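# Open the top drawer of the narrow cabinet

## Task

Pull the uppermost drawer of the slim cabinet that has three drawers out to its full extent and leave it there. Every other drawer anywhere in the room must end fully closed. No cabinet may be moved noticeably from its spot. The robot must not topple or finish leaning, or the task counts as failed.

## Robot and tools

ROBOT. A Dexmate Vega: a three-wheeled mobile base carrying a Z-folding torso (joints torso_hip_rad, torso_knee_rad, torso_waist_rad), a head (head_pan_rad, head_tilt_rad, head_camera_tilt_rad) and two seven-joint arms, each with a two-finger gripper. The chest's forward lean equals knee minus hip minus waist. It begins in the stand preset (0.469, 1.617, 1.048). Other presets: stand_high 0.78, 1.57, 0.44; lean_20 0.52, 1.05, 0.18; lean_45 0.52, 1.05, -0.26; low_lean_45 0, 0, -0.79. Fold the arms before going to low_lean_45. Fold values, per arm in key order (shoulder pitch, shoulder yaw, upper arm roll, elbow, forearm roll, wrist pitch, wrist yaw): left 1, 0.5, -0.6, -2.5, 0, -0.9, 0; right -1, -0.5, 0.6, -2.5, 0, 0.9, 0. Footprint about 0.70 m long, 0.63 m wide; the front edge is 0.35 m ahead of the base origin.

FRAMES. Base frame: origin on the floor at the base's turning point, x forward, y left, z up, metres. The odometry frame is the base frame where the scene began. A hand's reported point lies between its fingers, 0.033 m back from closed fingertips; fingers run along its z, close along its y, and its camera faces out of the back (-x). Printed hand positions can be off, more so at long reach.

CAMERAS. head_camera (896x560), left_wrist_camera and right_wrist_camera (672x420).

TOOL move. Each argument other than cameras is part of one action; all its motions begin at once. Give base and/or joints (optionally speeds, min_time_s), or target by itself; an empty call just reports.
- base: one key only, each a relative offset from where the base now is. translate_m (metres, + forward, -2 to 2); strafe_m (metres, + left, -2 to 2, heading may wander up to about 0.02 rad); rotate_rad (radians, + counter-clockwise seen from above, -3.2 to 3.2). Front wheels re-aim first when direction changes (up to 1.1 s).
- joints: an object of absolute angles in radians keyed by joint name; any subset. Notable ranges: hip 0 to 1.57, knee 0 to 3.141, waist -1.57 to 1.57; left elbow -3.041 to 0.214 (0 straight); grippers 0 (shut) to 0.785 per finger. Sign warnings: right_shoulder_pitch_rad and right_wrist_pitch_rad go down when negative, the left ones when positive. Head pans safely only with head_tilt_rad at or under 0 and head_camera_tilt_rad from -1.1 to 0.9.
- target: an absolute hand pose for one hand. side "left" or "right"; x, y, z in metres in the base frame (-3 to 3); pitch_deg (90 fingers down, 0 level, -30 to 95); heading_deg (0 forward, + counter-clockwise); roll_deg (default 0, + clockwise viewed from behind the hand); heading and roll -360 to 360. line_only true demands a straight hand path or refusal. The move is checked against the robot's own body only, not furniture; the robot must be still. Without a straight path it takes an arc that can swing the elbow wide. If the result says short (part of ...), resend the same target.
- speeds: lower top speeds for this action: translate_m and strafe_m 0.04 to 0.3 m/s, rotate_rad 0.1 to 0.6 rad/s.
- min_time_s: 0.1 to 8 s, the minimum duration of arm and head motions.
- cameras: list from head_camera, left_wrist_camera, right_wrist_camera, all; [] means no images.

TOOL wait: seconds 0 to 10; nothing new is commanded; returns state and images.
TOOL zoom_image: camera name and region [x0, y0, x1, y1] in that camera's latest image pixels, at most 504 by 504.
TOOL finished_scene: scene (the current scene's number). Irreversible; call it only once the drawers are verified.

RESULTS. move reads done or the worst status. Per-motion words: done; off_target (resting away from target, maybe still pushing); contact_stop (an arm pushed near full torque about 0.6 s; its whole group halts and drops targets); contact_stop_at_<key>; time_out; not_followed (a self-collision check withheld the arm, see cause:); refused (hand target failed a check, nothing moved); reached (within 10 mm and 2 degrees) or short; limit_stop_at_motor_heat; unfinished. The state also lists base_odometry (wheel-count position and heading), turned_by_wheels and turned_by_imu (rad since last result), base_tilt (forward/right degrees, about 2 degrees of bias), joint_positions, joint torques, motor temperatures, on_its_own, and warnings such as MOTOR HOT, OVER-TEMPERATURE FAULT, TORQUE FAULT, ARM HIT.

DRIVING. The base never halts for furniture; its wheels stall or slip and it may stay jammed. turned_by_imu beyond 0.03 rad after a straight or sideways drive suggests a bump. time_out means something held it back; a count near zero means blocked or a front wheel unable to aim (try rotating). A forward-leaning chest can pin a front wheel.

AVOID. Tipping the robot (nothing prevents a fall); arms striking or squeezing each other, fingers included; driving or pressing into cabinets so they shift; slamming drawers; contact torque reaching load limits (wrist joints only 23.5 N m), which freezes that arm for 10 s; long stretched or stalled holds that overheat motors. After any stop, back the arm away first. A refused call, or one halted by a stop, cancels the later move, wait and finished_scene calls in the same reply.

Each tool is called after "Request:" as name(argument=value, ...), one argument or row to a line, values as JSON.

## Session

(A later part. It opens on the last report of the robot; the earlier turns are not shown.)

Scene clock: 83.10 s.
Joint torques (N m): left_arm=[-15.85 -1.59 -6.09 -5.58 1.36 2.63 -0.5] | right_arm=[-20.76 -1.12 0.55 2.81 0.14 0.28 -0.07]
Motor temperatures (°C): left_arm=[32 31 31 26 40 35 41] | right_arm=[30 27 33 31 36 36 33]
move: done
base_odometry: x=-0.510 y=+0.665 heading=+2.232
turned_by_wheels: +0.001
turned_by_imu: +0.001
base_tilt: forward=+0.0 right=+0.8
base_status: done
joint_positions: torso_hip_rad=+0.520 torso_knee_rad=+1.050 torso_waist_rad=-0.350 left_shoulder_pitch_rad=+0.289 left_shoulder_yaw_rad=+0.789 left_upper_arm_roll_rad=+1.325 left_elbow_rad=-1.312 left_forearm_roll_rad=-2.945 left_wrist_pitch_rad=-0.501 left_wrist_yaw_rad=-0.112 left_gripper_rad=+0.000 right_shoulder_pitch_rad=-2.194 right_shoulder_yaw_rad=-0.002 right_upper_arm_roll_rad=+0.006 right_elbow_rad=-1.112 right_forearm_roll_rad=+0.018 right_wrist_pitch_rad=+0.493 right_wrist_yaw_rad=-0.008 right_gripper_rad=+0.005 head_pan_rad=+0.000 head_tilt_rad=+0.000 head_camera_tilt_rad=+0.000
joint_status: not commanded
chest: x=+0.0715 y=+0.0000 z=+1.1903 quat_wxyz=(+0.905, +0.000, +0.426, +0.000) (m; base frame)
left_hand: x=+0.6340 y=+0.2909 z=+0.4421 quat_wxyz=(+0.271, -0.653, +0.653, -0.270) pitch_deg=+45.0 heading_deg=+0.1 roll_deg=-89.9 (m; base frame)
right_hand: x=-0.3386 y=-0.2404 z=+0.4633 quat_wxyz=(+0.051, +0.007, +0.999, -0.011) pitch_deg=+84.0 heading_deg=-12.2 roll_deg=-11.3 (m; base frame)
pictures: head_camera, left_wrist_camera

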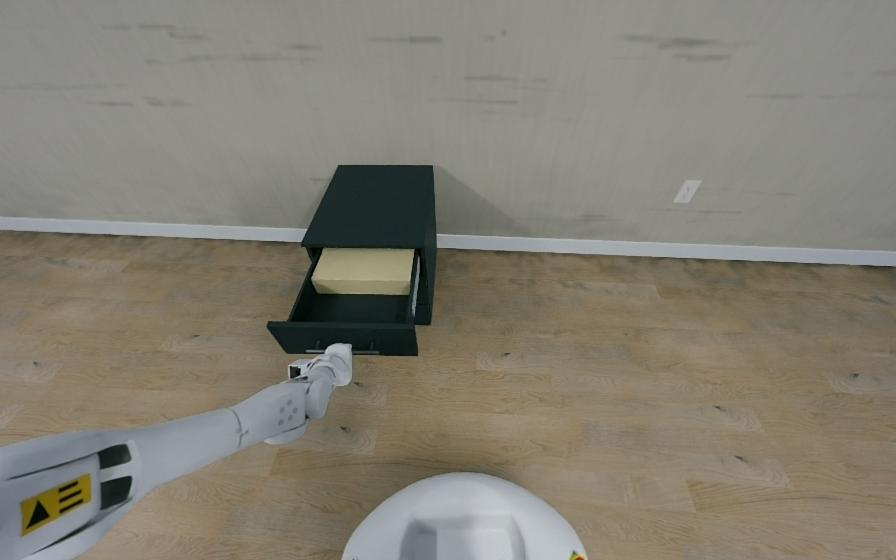

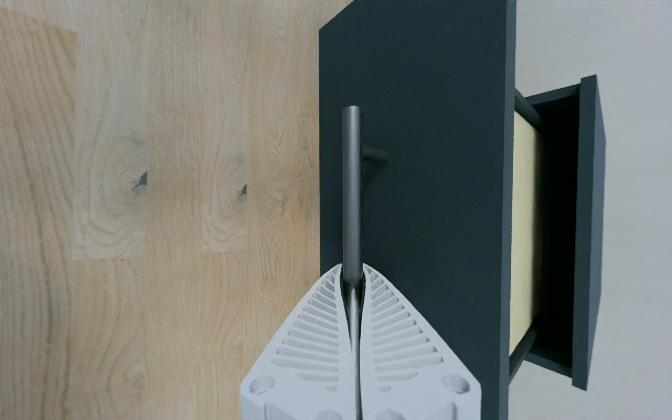

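Request:
move(
  base={"translate_m": -0.03},
  speeds={"translate_m": 0.04},
  cameras=["head_camera", "left_wrist_camera"],
)

Request:
move(
  base={"translate_m": -0.03},
  speeds={"translate_m": 0.04},
  cameras=["head_camera", "left_wrist_camera"],
)

Scene clock: 84.90 s.
Joint torques (N m): left_arm=[-14.09 -0.52 -6.06 -5.92 0.87 2.19 -0.37] | right_arm=[-19.57 -0.43 0.04 2.2 0.12 0.91 0.08]
Motor temperatures (°C): left_arm=[32 31 31 26 40 35 41] | right_arm=[30 27 33 31 36 36 33]
move: done
base_odometry: x=-0.491 y=+0.641 heading=+2.233
turned_by_wheels: +0.001
turned_by_imu: +0.002
base_tilt: forward=+0.0 right=+0.8
base_status: done
joint_positions: torso_hip_rad=+0.520 torso_knee_rad=+1.050 torso_waist_rad=-0.350 left_shoulder_pitch_rad=+0.289 left_shoulder_yaw_rad=+0.789 left_upper_arm_roll_rad=+1.325 left_elbow_rad=-1.313 left_forearm_roll_rad=-2.945 left_wrist_pitch_rad=-0.501 left_wrist_yaw_rad=-0.112 left_gripper_rad=+0.000 right_shoulder_pitch_rad=-2.194 right_shoulder_yaw_rad=-0.002 right_upper_arm_roll_rad=+0.006 right_elbow_rad=-1.112 right_forearm_roll_rad=+0.018 right_wrist_pitch_rad=+0.493 right_wrist_yaw_rad=-0.008 right_gripper_rad=+0.005 head_pan_rad=+0.000 head_tilt_rad=+0.000 head_camera_tilt_rad=+0.000
joint_status: not commanded
chest: x=+0.0714 y=+0.0000 z=+1.1903 quat_wxyz=(+0.905, +0.000, +0.426, +0.000) (m; base frame)
left_hand: x=+0.6341 y=+0.2908 z=+0.4421 quat_wxyz=(+0.271, -0.653, +0.653, -0.270) pitch_deg=+45.0 heading_deg=+0.1 roll_deg=-89.9 (m; base frame)
right_hand: x=-0.3386 y=-0.2404 z=+0.4633 quat_wxyz=(+0.051, +0.007, +0.999, -0.011) pitch_deg=+84.0 heading_deg=-12.2 roll_deg=-11.3 (m; base frame)
pictures: head_camera, left_wrist_camera

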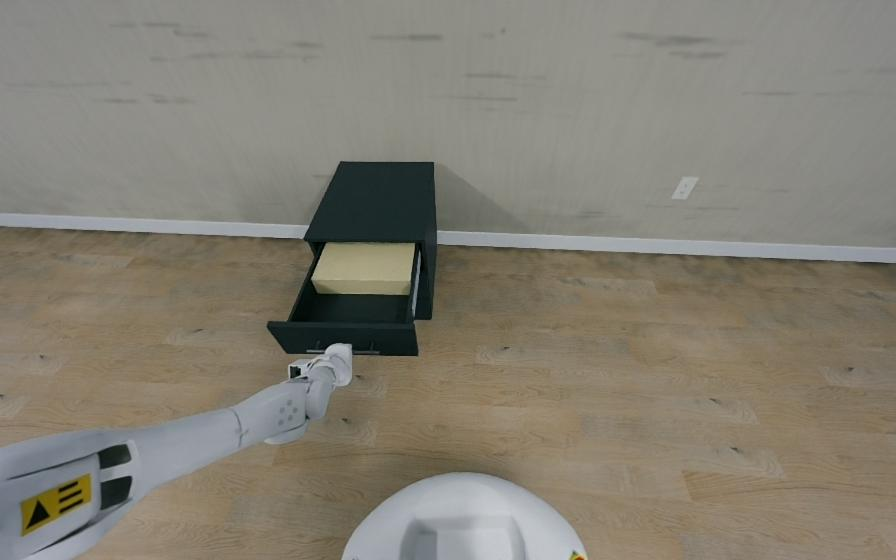

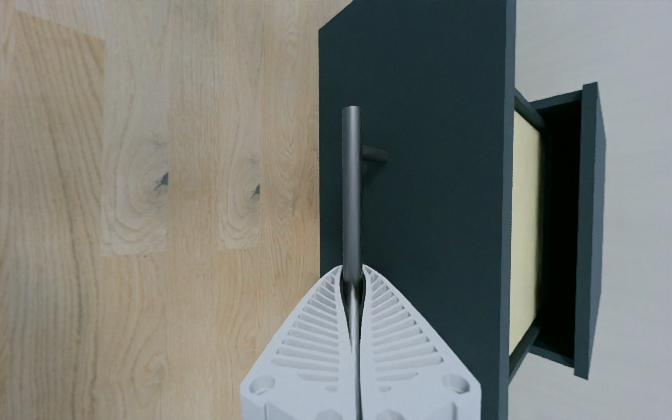

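Scene clock: 86.53 s.
Joint torques (N m): left_arm=[-2.84 0.61 -0.37 -3.01 -2.14 0.93 2.36] | right_arm=[-19.67 -0.76 0.37 3.29 0.12 0.93 -0.07]
Motor temperatures (°C): left_arm=[32 31 31 26 40 35 41] | right_arm=[30 27 33 31 36 36 33]
move: done
base_odometry: x=-0.472 y=+0.618 heading=+2.234
turned_by_wheels: +0.001
turned_by_imu: +0.000
base_tilt: forward=+0.0 right=+0.7
base_status: done
joint_positions: torso_hip_rad=+0.520 torso_knee_rad=+1.050 torso_waist_rad=-0.350 left_shoulder_pitch_rad=+0.288 left_shoulder_yaw_rad=+0.789 left_upper_arm_roll_rad=+1.325 left_elbow_rad=-1.313 left_forearm_roll_rad=-2.944 left_wrist_pitch_rad=-0.501 left_wrist_yaw_rad=-0.113 left_gripper_rad=+0.000 right_shoulder_pitch_rad=-2.194 right_shoulder_yaw_rad=-0.002 right_upper_arm_roll_rad=+0.006 right_elbow_rad=-1.112 right_forearm_roll_rad=+0.018 right_wrist_pitch_rad=+0.493 right_wrist_yaw_rad=-0.008 right_gripper_rad=+0.005 head_pan_rad=+0.000 head_tilt_rad=+0.000 head_camera_tilt_rad=+0.000
joint_status: not commanded
chest: x=+0.0714 y=+0.0000 z=+1.1903 quat_wxyz=(+0.905, +0.000, +0.426, +0.000) (m; base frame)
left_hand: x=+0.6350 y=+0.2905 z=+0.4430 quat_wxyz=(+0.272, -0.653, +0.653, -0.271) pitch_deg=+44.9 heading_deg=+0.1 roll_deg=-89.9 (m; base frame)
right_hand: x=-0.3386 y=-0.2404 z=+0.4632 quat_wxyz=(+0.052, +0.007, +0.999, -0.011) pitch_deg=+84.0 heading_deg=-12.2 roll_deg=-11.3 (m; base frame)
pictures: head_camera, left_wrist_camera

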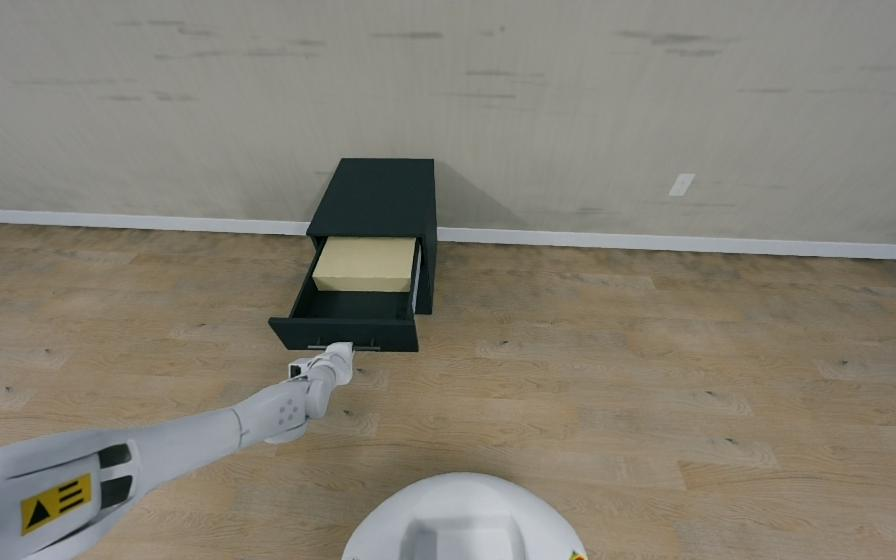

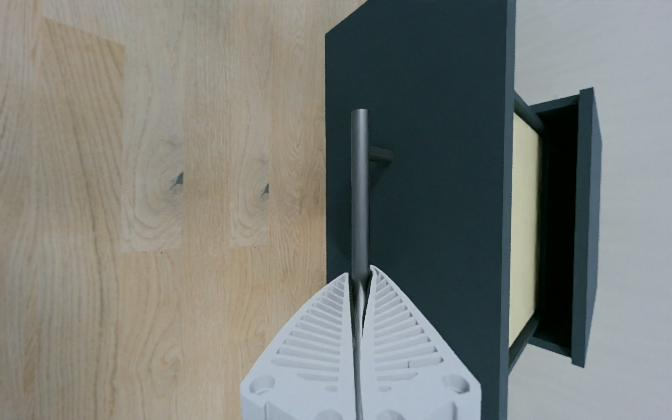

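Request:
move(
  base={"translate_m": -0.012},
  speeds={"translate_m": 0.04},
  cameras=["head_camera", "left_wrist_camera"],
)

Scene clock: 88.40 s.
Joint torques (N m): left_arm=[2.84 0.83 3.63 -2.38 -3.35 0.37 4.02] | right_arm=[-21.02 -1.22 0.34 3.01 0.12 0.55 0.12]
Motor temperatures (°C): left_arm=[32 31 31 26 40 35 41] | right_arm=[30 27 33 31 36 36 33]
move: done
base_odometry: x=-0.465 y=+0.608 heading=+2.235
turned_by_wheels: +0.001
turned_by_imu: +0.001
base_tilt: forward=+0.0 right=+0.7
base_status: done
joint_positions: torso_hip_rad=+0.520 torso_knee_rad=+1.050 torso_waist_rad=-0.350 left_shoulder_pitch_rad=+0.288 left_shoulder_yaw_rad=+0.789 left_upper_arm_roll_rad=+1.324 left_elbow_rad=-1.313 left_forearm_roll_rad=-2.944 left_wrist_pitch_rad=-0.501 left_wrist_yaw_rad=-0.114 left_gripper_rad=+0.000 right_shoulder_pitch_rad=-2.194 right_shoulder_yaw_rad=-0.002 right_upper_arm_roll_rad=+0.006 right_elbow_rad=-1.112 right_forearm_roll_rad=+0.018 right_wrist_pitch_rad=+0.493 right_wrist_yaw_rad=-0.008 right_gripper_rad=+0.005 head_pan_rad=+0.000 head_tilt_rad=+0.000 head_camera_tilt_rad=+0.000
joint_status: not commanded
chest: x=+0.0713 y=+0.0000 z=+1.1904 quat_wxyz=(+0.905, +0.000, +0.426, +0.000) (m; base frame)
left_hand: x=+0.6355 y=+0.2903 z=+0.4437 quat_wxyz=(+0.272, -0.653, +0.653, -0.272) pitch_deg=+44.8 heading_deg=+0.0 roll_deg=-90.0 (m; base frame)
right_hand: x=-0.3385 y=-0.2404 z=+0.4632 quat_wxyz=(+0.052, +0.007, +0.999, -0.011) pitch_deg=+83.9 heading_deg=-12.1 roll_deg=-11.3 (m; base frame)
pictures: head_camera, left_wrist_camera

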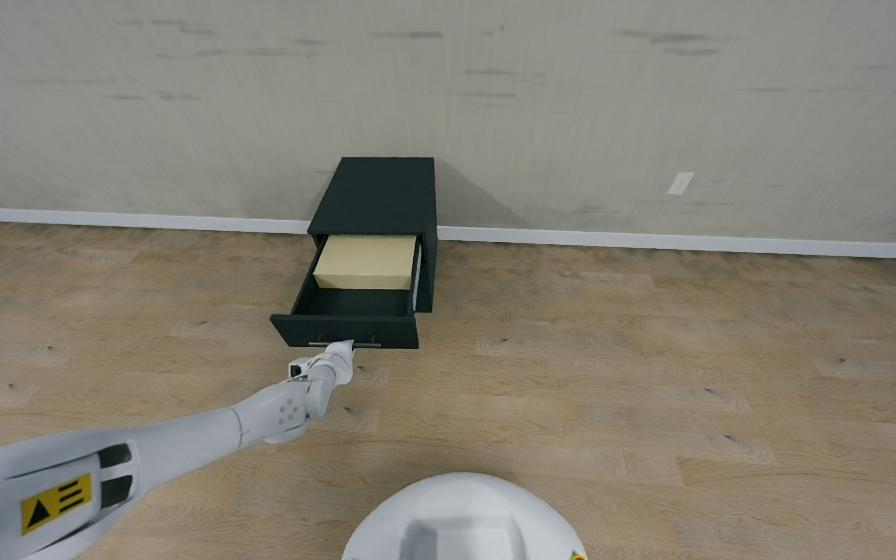

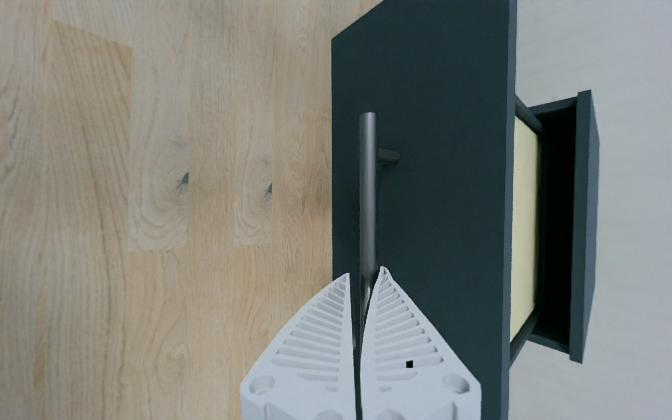

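Request:
move(
  base={"translate_m": 0.015},
  speeds={"translate_m": 0.04},
  cameras=[],
)

Request:
move(
  joints={"left_gripper_rad": 0.18},
  min_time_s=1.0,
  cameras=["left_wrist_camera"],
)

Request:
move(
  target={"side": "left", "x": 0.585, "y": 0.29, "z": 0.49, "pitch_deg": 45, "heading_deg": 0, "roll_deg": -90, "line_only": true},
  cameras=["head_camera", "left_wrist_camera"],
)

Scene clock: 90.27 s.
Joint torques (N m): left_arm=[-1.35 1.58 0.87 -0.2 -1.7 0.42 2.04] | right_arm=[-21.65 -2.31 0.31 3.09 0.02 0.76 0.03]
Motor temperatures (°C): left_arm=[32 31 31 26 40 35 41] | right_arm=[30 27 33 31 36 36 33]
move: done
base_odometry: x=-0.474 y=+0.620 heading=+2.236
turned_by_wheels: +0.001
turned_by_imu: +0.001
base_tilt: forward=+0.0 right=+0.7
base_status: done
joint_positions: torso_hip_rad=+0.520 torso_knee_rad=+1.050 torso_waist_rad=-0.350 left_shoulder_pitch_rad=+0.288 left_shoulder_yaw_rad=+0.789 left_upper_arm_roll_rad=+1.325 left_elbow_rad=-1.313 left_forearm_roll_rad=-2.944 left_wrist_pitch_rad=-0.501 left_wrist_yaw_rad=-0.113 left_gripper_rad=+0.000 right_shoulder_pitch_rad=-2.194 right_shoulder_yaw_rad=-0.002 right_upper_arm_roll_rad=+0.006 right_elbow_rad=-1.112 right_forearm_roll_rad=+0.018 right_wrist_pitch_rad=+0.493 right_wrist_yaw_rad=-0.008 right_gripper_rad=+0.005 head_pan_rad=+0.000 head_tilt_rad=+0.000 head_camera_tilt_rad=+0.000
joint_status: not commanded
chest: x=+0.0713 y=+0.0000 z=+1.1904 quat_wxyz=(+0.905, +0.000, +0.426, +0.000) (m; base frame)
left_hand: x=+0.6352 y=+0.2902 z=+0.4433 quat_wxyz=(+0.272, -0.653, +0.653, -0.271) pitch_deg=+44.8 heading_deg=+0.0 roll_deg=-90.0 (m; base frame)
right_hand: x=-0.3385 y=-0.2404 z=+0.4632 quat_wxyz=(+0.052, +0.007, +0.999, -0.011) pitch_deg=+83.9 heading_deg=-12.1 roll_deg=-11.3 (m; base frame)
pictures: none
No camera images: "cameras" was empty.

"min_time_s" has no arm or head joint beside it: it slows only arm and head motions. Command such a joint too, or leave it out

not run: a call was refused earlier in this reply.

Request:
move(
  joints={"left_gripper_rad": 0.18},
  cameras=["left_wrist_camera"],
)

Request:
move(
  target={"side": "left", "x": 0.585, "y": 0.29, "z": 0.49, "pitch_deg": 45, "heading_deg": 0, "roll_deg": -90, "line_only": true},
  cameras=["head_camera", "left_wrist_camera"],
)

Scene clock: 91.10 s.
Joint torques (N m): left_arm=[-11.47 2.4 -5.44 -0.7 0.97 0.53 -0.6] | right_arm=[-20.53 -1.44 0.09 2.45 0.14 1.21 0.24]
Motor temperatures (°C): left_arm=[32 31 31 26 40 35 41] | right_arm=[30 27 33 31 36 36 33]
move: done
base_odometry: x=-0.474 y=+0.620 heading=+2.236
turned_by_wheels: +0.000
turned_by_imu: +0.000
base_tilt: forward=+0.0 right=+0.7
base_status: not commanded
joint_positions: torso_hip_rad=+0.520 torso_knee_rad=+1.050 torso_waist_rad=-0.350 left_shoulder_pitch_rad=+0.289 left_shoulder_yaw_rad=+0.789 left_upper_arm_roll_rad=+1.325 left_elbow_rad=-1.313 left_forearm_roll_rad=-2.945 left_wrist_pitch_rad=-0.501 left_wrist_yaw_rad=-0.112 left_gripper_rad=+0.180 right_shoulder_pitch_rad=-2.194 right_shoulder_yaw_rad=-0.002 right_upper_arm_roll_rad=+0.006 right_elbow_rad=-1.112 right_forearm_roll_rad=+0.018 right_wrist_pitch_rad=+0.493 right_wrist_yaw_rad=-0.008 right_gripper_rad=+0.005 head_pan_rad=+0.000 head_tilt_rad=+0.000 head_camera_tilt_rad=+0.000
joint_status: all done
chest: x=+0.0714 y=+0.0000 z=+1.1903 quat_wxyz=(+0.905, +0.000, +0.426, +0.000) (m; base frame)
left_hand: x=+0.6342 y=+0.2901 z=+0.4423 quat_wxyz=(+0.271, -0.653, +0.653, -0.271) pitch_deg=+45.0 heading_deg=+0.0 roll_deg=-90.0 (m; base frame)
right_hand: x=-0.3386 y=-0.2404 z=+0.4633 quat_wxyz=(+0.052, +0.007, +0.999, -0.011) pitch_deg=+84.0 heading_deg=-12.2 roll_deg=-11.3 (m; base frame)
pictures: left_wrist_camera

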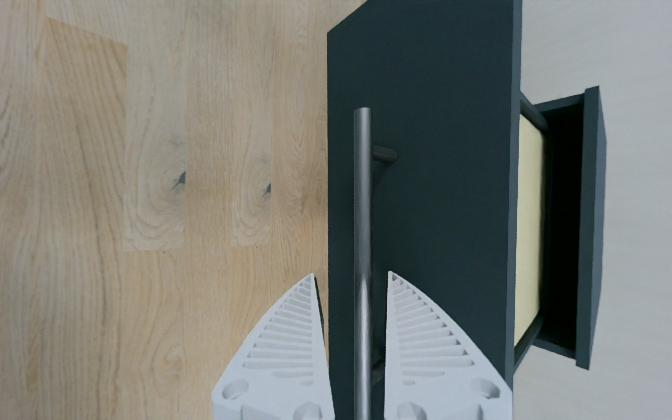

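Scene clock: 94.03 s.
Joint torques (N m): left_arm=[-9.7 10.12 -12.25 -3.16 1.33 -0.08 -1.19] | right_arm=[-20.51 -1.25 -0.03 2.99 0.17 0.49 -0.13]
Motor temperatures (°C): left_arm=[32 31 31 26 40 35 41] | right_arm=[30 27 33 31 36 36 33]
move: done
base_odometry: x=-0.474 y=+0.620 heading=+2.236
turned_by_wheels: +0.000
turned_by_imu: +0.000
base_tilt: forward=+0.1 right=+0.8
base_status: not commanded
joint_positions: torso_hip_rad=+0.520 torso_knee_rad=+1.050 torso_waist_rad=-0.350 left_shoulder_pitch_rad=+0.374 left_shoulder_yaw_rad=+1.011 left_upper_arm_roll_rad=+1.300 left_elbow_rad=-1.736 left_forearm_roll_rad=-2.955 left_wrist_pitch_rad=-0.700 left_wrist_yaw_rad=-0.116 left_gripper_rad=+0.180 right_shoulder_pitch_rad=-2.194 right_shoulder_yaw_rad=-0.002 right_upper_arm_roll_rad=+0.006 right_elbow_rad=-1.112 right_forearm_roll_rad=+0.018 right_wrist_pitch_rad=+0.493 right_wrist_yaw_rad=-0.008 right_gripper_rad=+0.005 head_pan_rad=+0.000 head_tilt_rad=+0.000 head_camera_tilt_rad=+0.000
joint_status: not commanded
chest: x=+0.0714 y=+0.0000 z=+1.1903 quat_wxyz=(+0.905, +0.000, +0.426, +0.000) (m; base frame)
left_hand: x=+0.5854 y=+0.2899 z=+0.4893 quat_wxyz=(+0.270, -0.653, +0.653, -0.271) pitch_deg=+45.0 heading_deg=+0.0 roll_deg=+90.0 (m; base frame)
left_hand_status: reached (straight line, planned for 1.7 s): 1 mm and 0.0 deg off.
right_hand: x=-0.3386 y=-0.2404 z=+0.4633 quat_wxyz=(+0.051, +0.007, +0.999, -0.011) pitch_deg=+84.0 heading_deg=-12.2 roll_deg=-11.3 (m; base frame)
pictures: head_camera, left_wrist_camera

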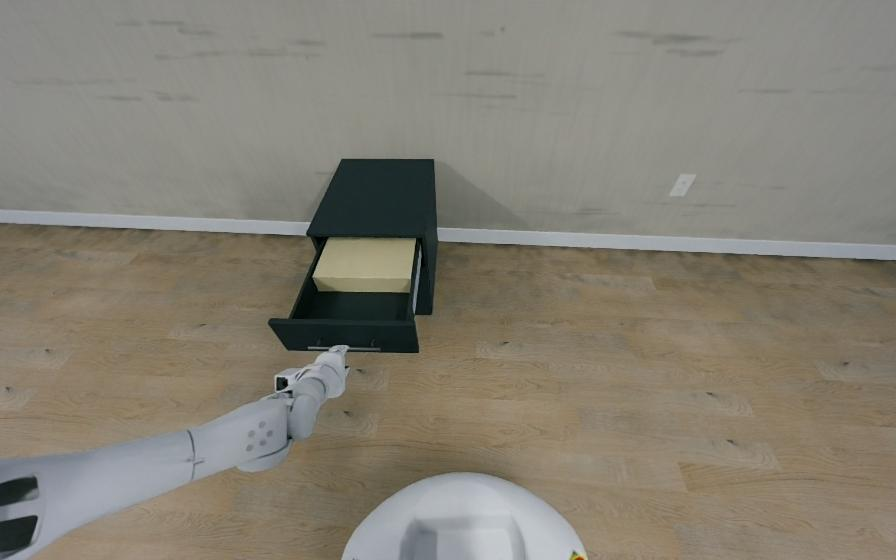

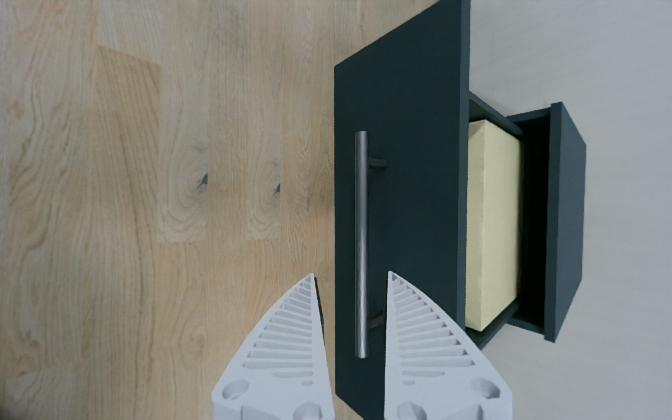

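Request:
move(
  joints={"head_pan_rad": 2.3, "head_camera_tilt_rad": 0.0},
  cameras=["head_camera"],
)

Request:
move(
  joints={"head_pan_rad": 1.4, "head_camera_tilt_rad": 0.0},
  cameras=["head_camera"],
)

Scene clock: 96.47 s.
Joint torques (N m): left_arm=[-9.67 9.17 -12.55 -3.75 1.31 -1.2 -1.09] | right_arm=[-19.85 -1.86 -0.17 3.42 0.02 1.15 0.08]
Motor temperatures (°C): left_arm=[32 31 31 26 40 35 41] | right_arm=[30 27 33 31 36 36 33]
move: done
base_odometry: x=-0.474 y=+0.620 heading=+2.236
turned_by_wheels: +0.000
turned_by_imu: +0.000
base_tilt: forward=+0.0 right=+0.7
base_status: not commanded
joint_positions: torso_hip_rad=+0.520 torso_knee_rad=+1.050 torso_waist_rad=-0.350 left_shoulder_pitch_rad=+0.375 left_shoulder_yaw_rad=+1.013 left_upper_arm_roll_rad=+1.300 left_elbow_rad=-1.740 left_forearm_roll_rad=-2.955 left_wrist_pitch_rad=-0.701 left_wrist_yaw_rad=-0.116 left_gripper_rad=+0.180 right_shoulder_pitch_rad=-2.194 right_shoulder_yaw_rad=-0.002 right_upper_arm_roll_rad=+0.006 right_elbow_rad=-1.112 right_forearm_roll_rad=+0.018 right_wrist_pitch_rad=+0.493 right_wrist_yaw_rad=-0.008 right_gripper_rad=+0.005 head_pan_rad=+2.300 head_tilt_rad=+0.000 head_camera_tilt_rad=+0.000
joint_status: all done
chest: x=+0.0714 y=+0.0000 z=+1.1903 quat_wxyz=(+0.905, +0.000, +0.426, +0.000) (m; base frame)
left_hand: x=+0.5849 y=+0.2899 z=+0.4898 quat_wxyz=(+0.270, -0.653, +0.653, -0.271) pitch_deg=+45.0 heading_deg=+0.0 roll_deg=+90.0 (m; base frame)
right_hand: x=-0.3386 y=-0.2404 z=+0.4633 quat_wxyz=(+0.051, +0.007, +0.999, -0.011) pitch_deg=+84.0 heading_deg=-12.2 roll_deg=-11.3 (m; base frame)
pictures: head_camera

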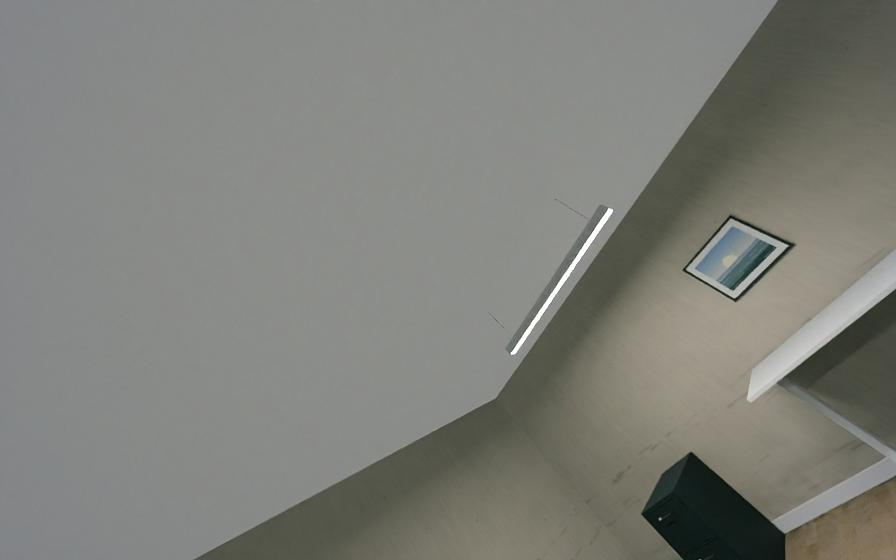

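Scene clock: 97.73 s.
Joint torques (N m): left_arm=[-9.33 8.39 -11.51 -3.1 1.47 -0.08 -1.18] | right_arm=[-21.14 0.02 0.52 2.99 0.11 0.61 0.01]
Motor temperatures (°C): left_arm=[32 31 31 26 40 35 41] | right_arm=[30 27 33 31 36 36 33]
move: done
base_odometry: x=-0.474 y=+0.620 heading=+2.236
turned_by_wheels: +0.000
turned_by_imu: +0.000
base_tilt: forward=+0.1 right=+0.7
base_status: not commanded
joint_positions: torso_hip_rad=+0.520 torso_knee_rad=+1.050 torso_waist_rad=-0.350 left_shoulder_pitch_rad=+0.375 left_shoulder_yaw_rad=+1.013 left_upper_arm_roll_rad=+1.300 left_elbow_rad=-1.740 left_forearm_roll_rad=-2.955 left_wrist_pitch_rad=-0.701 left_wrist_yaw_rad=-0.116 left_gripper_rad=+0.180 right_shoulder_pitch_rad=-2.194 right_shoulder_yaw_rad=-0.002 right_upper_arm_roll_rad=+0.006 right_elbow_rad=-1.112 right_forearm_roll_rad=+0.018 right_wrist_pitch_rad=+0.493 right_wrist_yaw_rad=-0.008 right_gripper_rad=+0.005 head_pan_rad=+1.400 head_tilt_rad=+0.000 head_camera_tilt_rad=+0.000
joint_status: all done
chest: x=+0.0714 y=+0.0000 z=+1.1903 quat_wxyz=(+0.905, +0.000, +0.426, +0.000) (m; base frame)
left_hand: x=+0.5849 y=+0.2899 z=+0.4898 quat_wxyz=(+0.270, -0.653, +0.653, -0.271) pitch_deg=+45.0 heading_deg=+0.0 roll_deg=+90.0 (m; base frame)
right_hand: x=-0.3386 y=-0.2404 z=+0.4633 quat_wxyz=(+0.051, +0.007, +0.999, -0.011) pitch_deg=+84.0 heading_deg=-12.2 roll_deg=-11.3 (m; base frame)
pictures: head_camera

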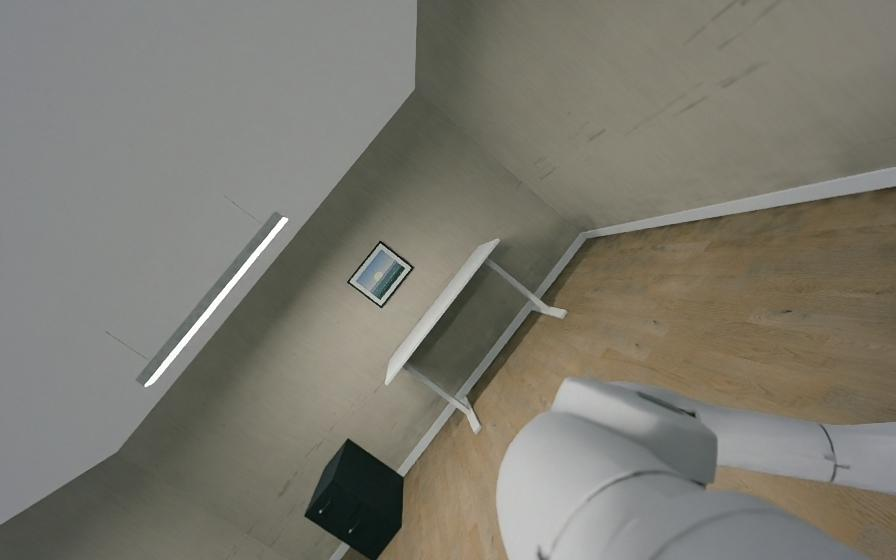

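Request:
zoom_image(
  camera="head_camera",
  region=[290, 420, 430, 560],
)

Scaled by 3.600 from the camera's 896x560 image, which has a finer 960x600 frame.

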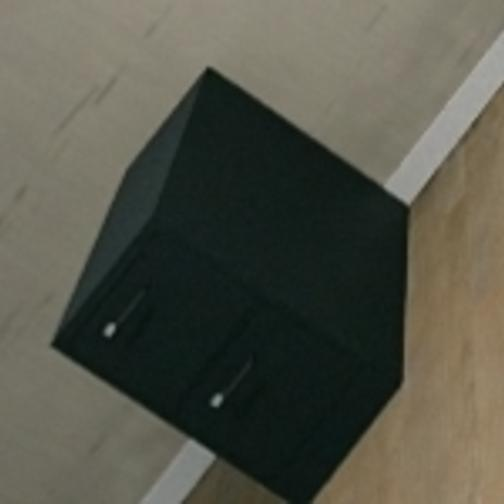

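Request:
finished_scene(
  scene=1,
)

The scene is finished: the task was done.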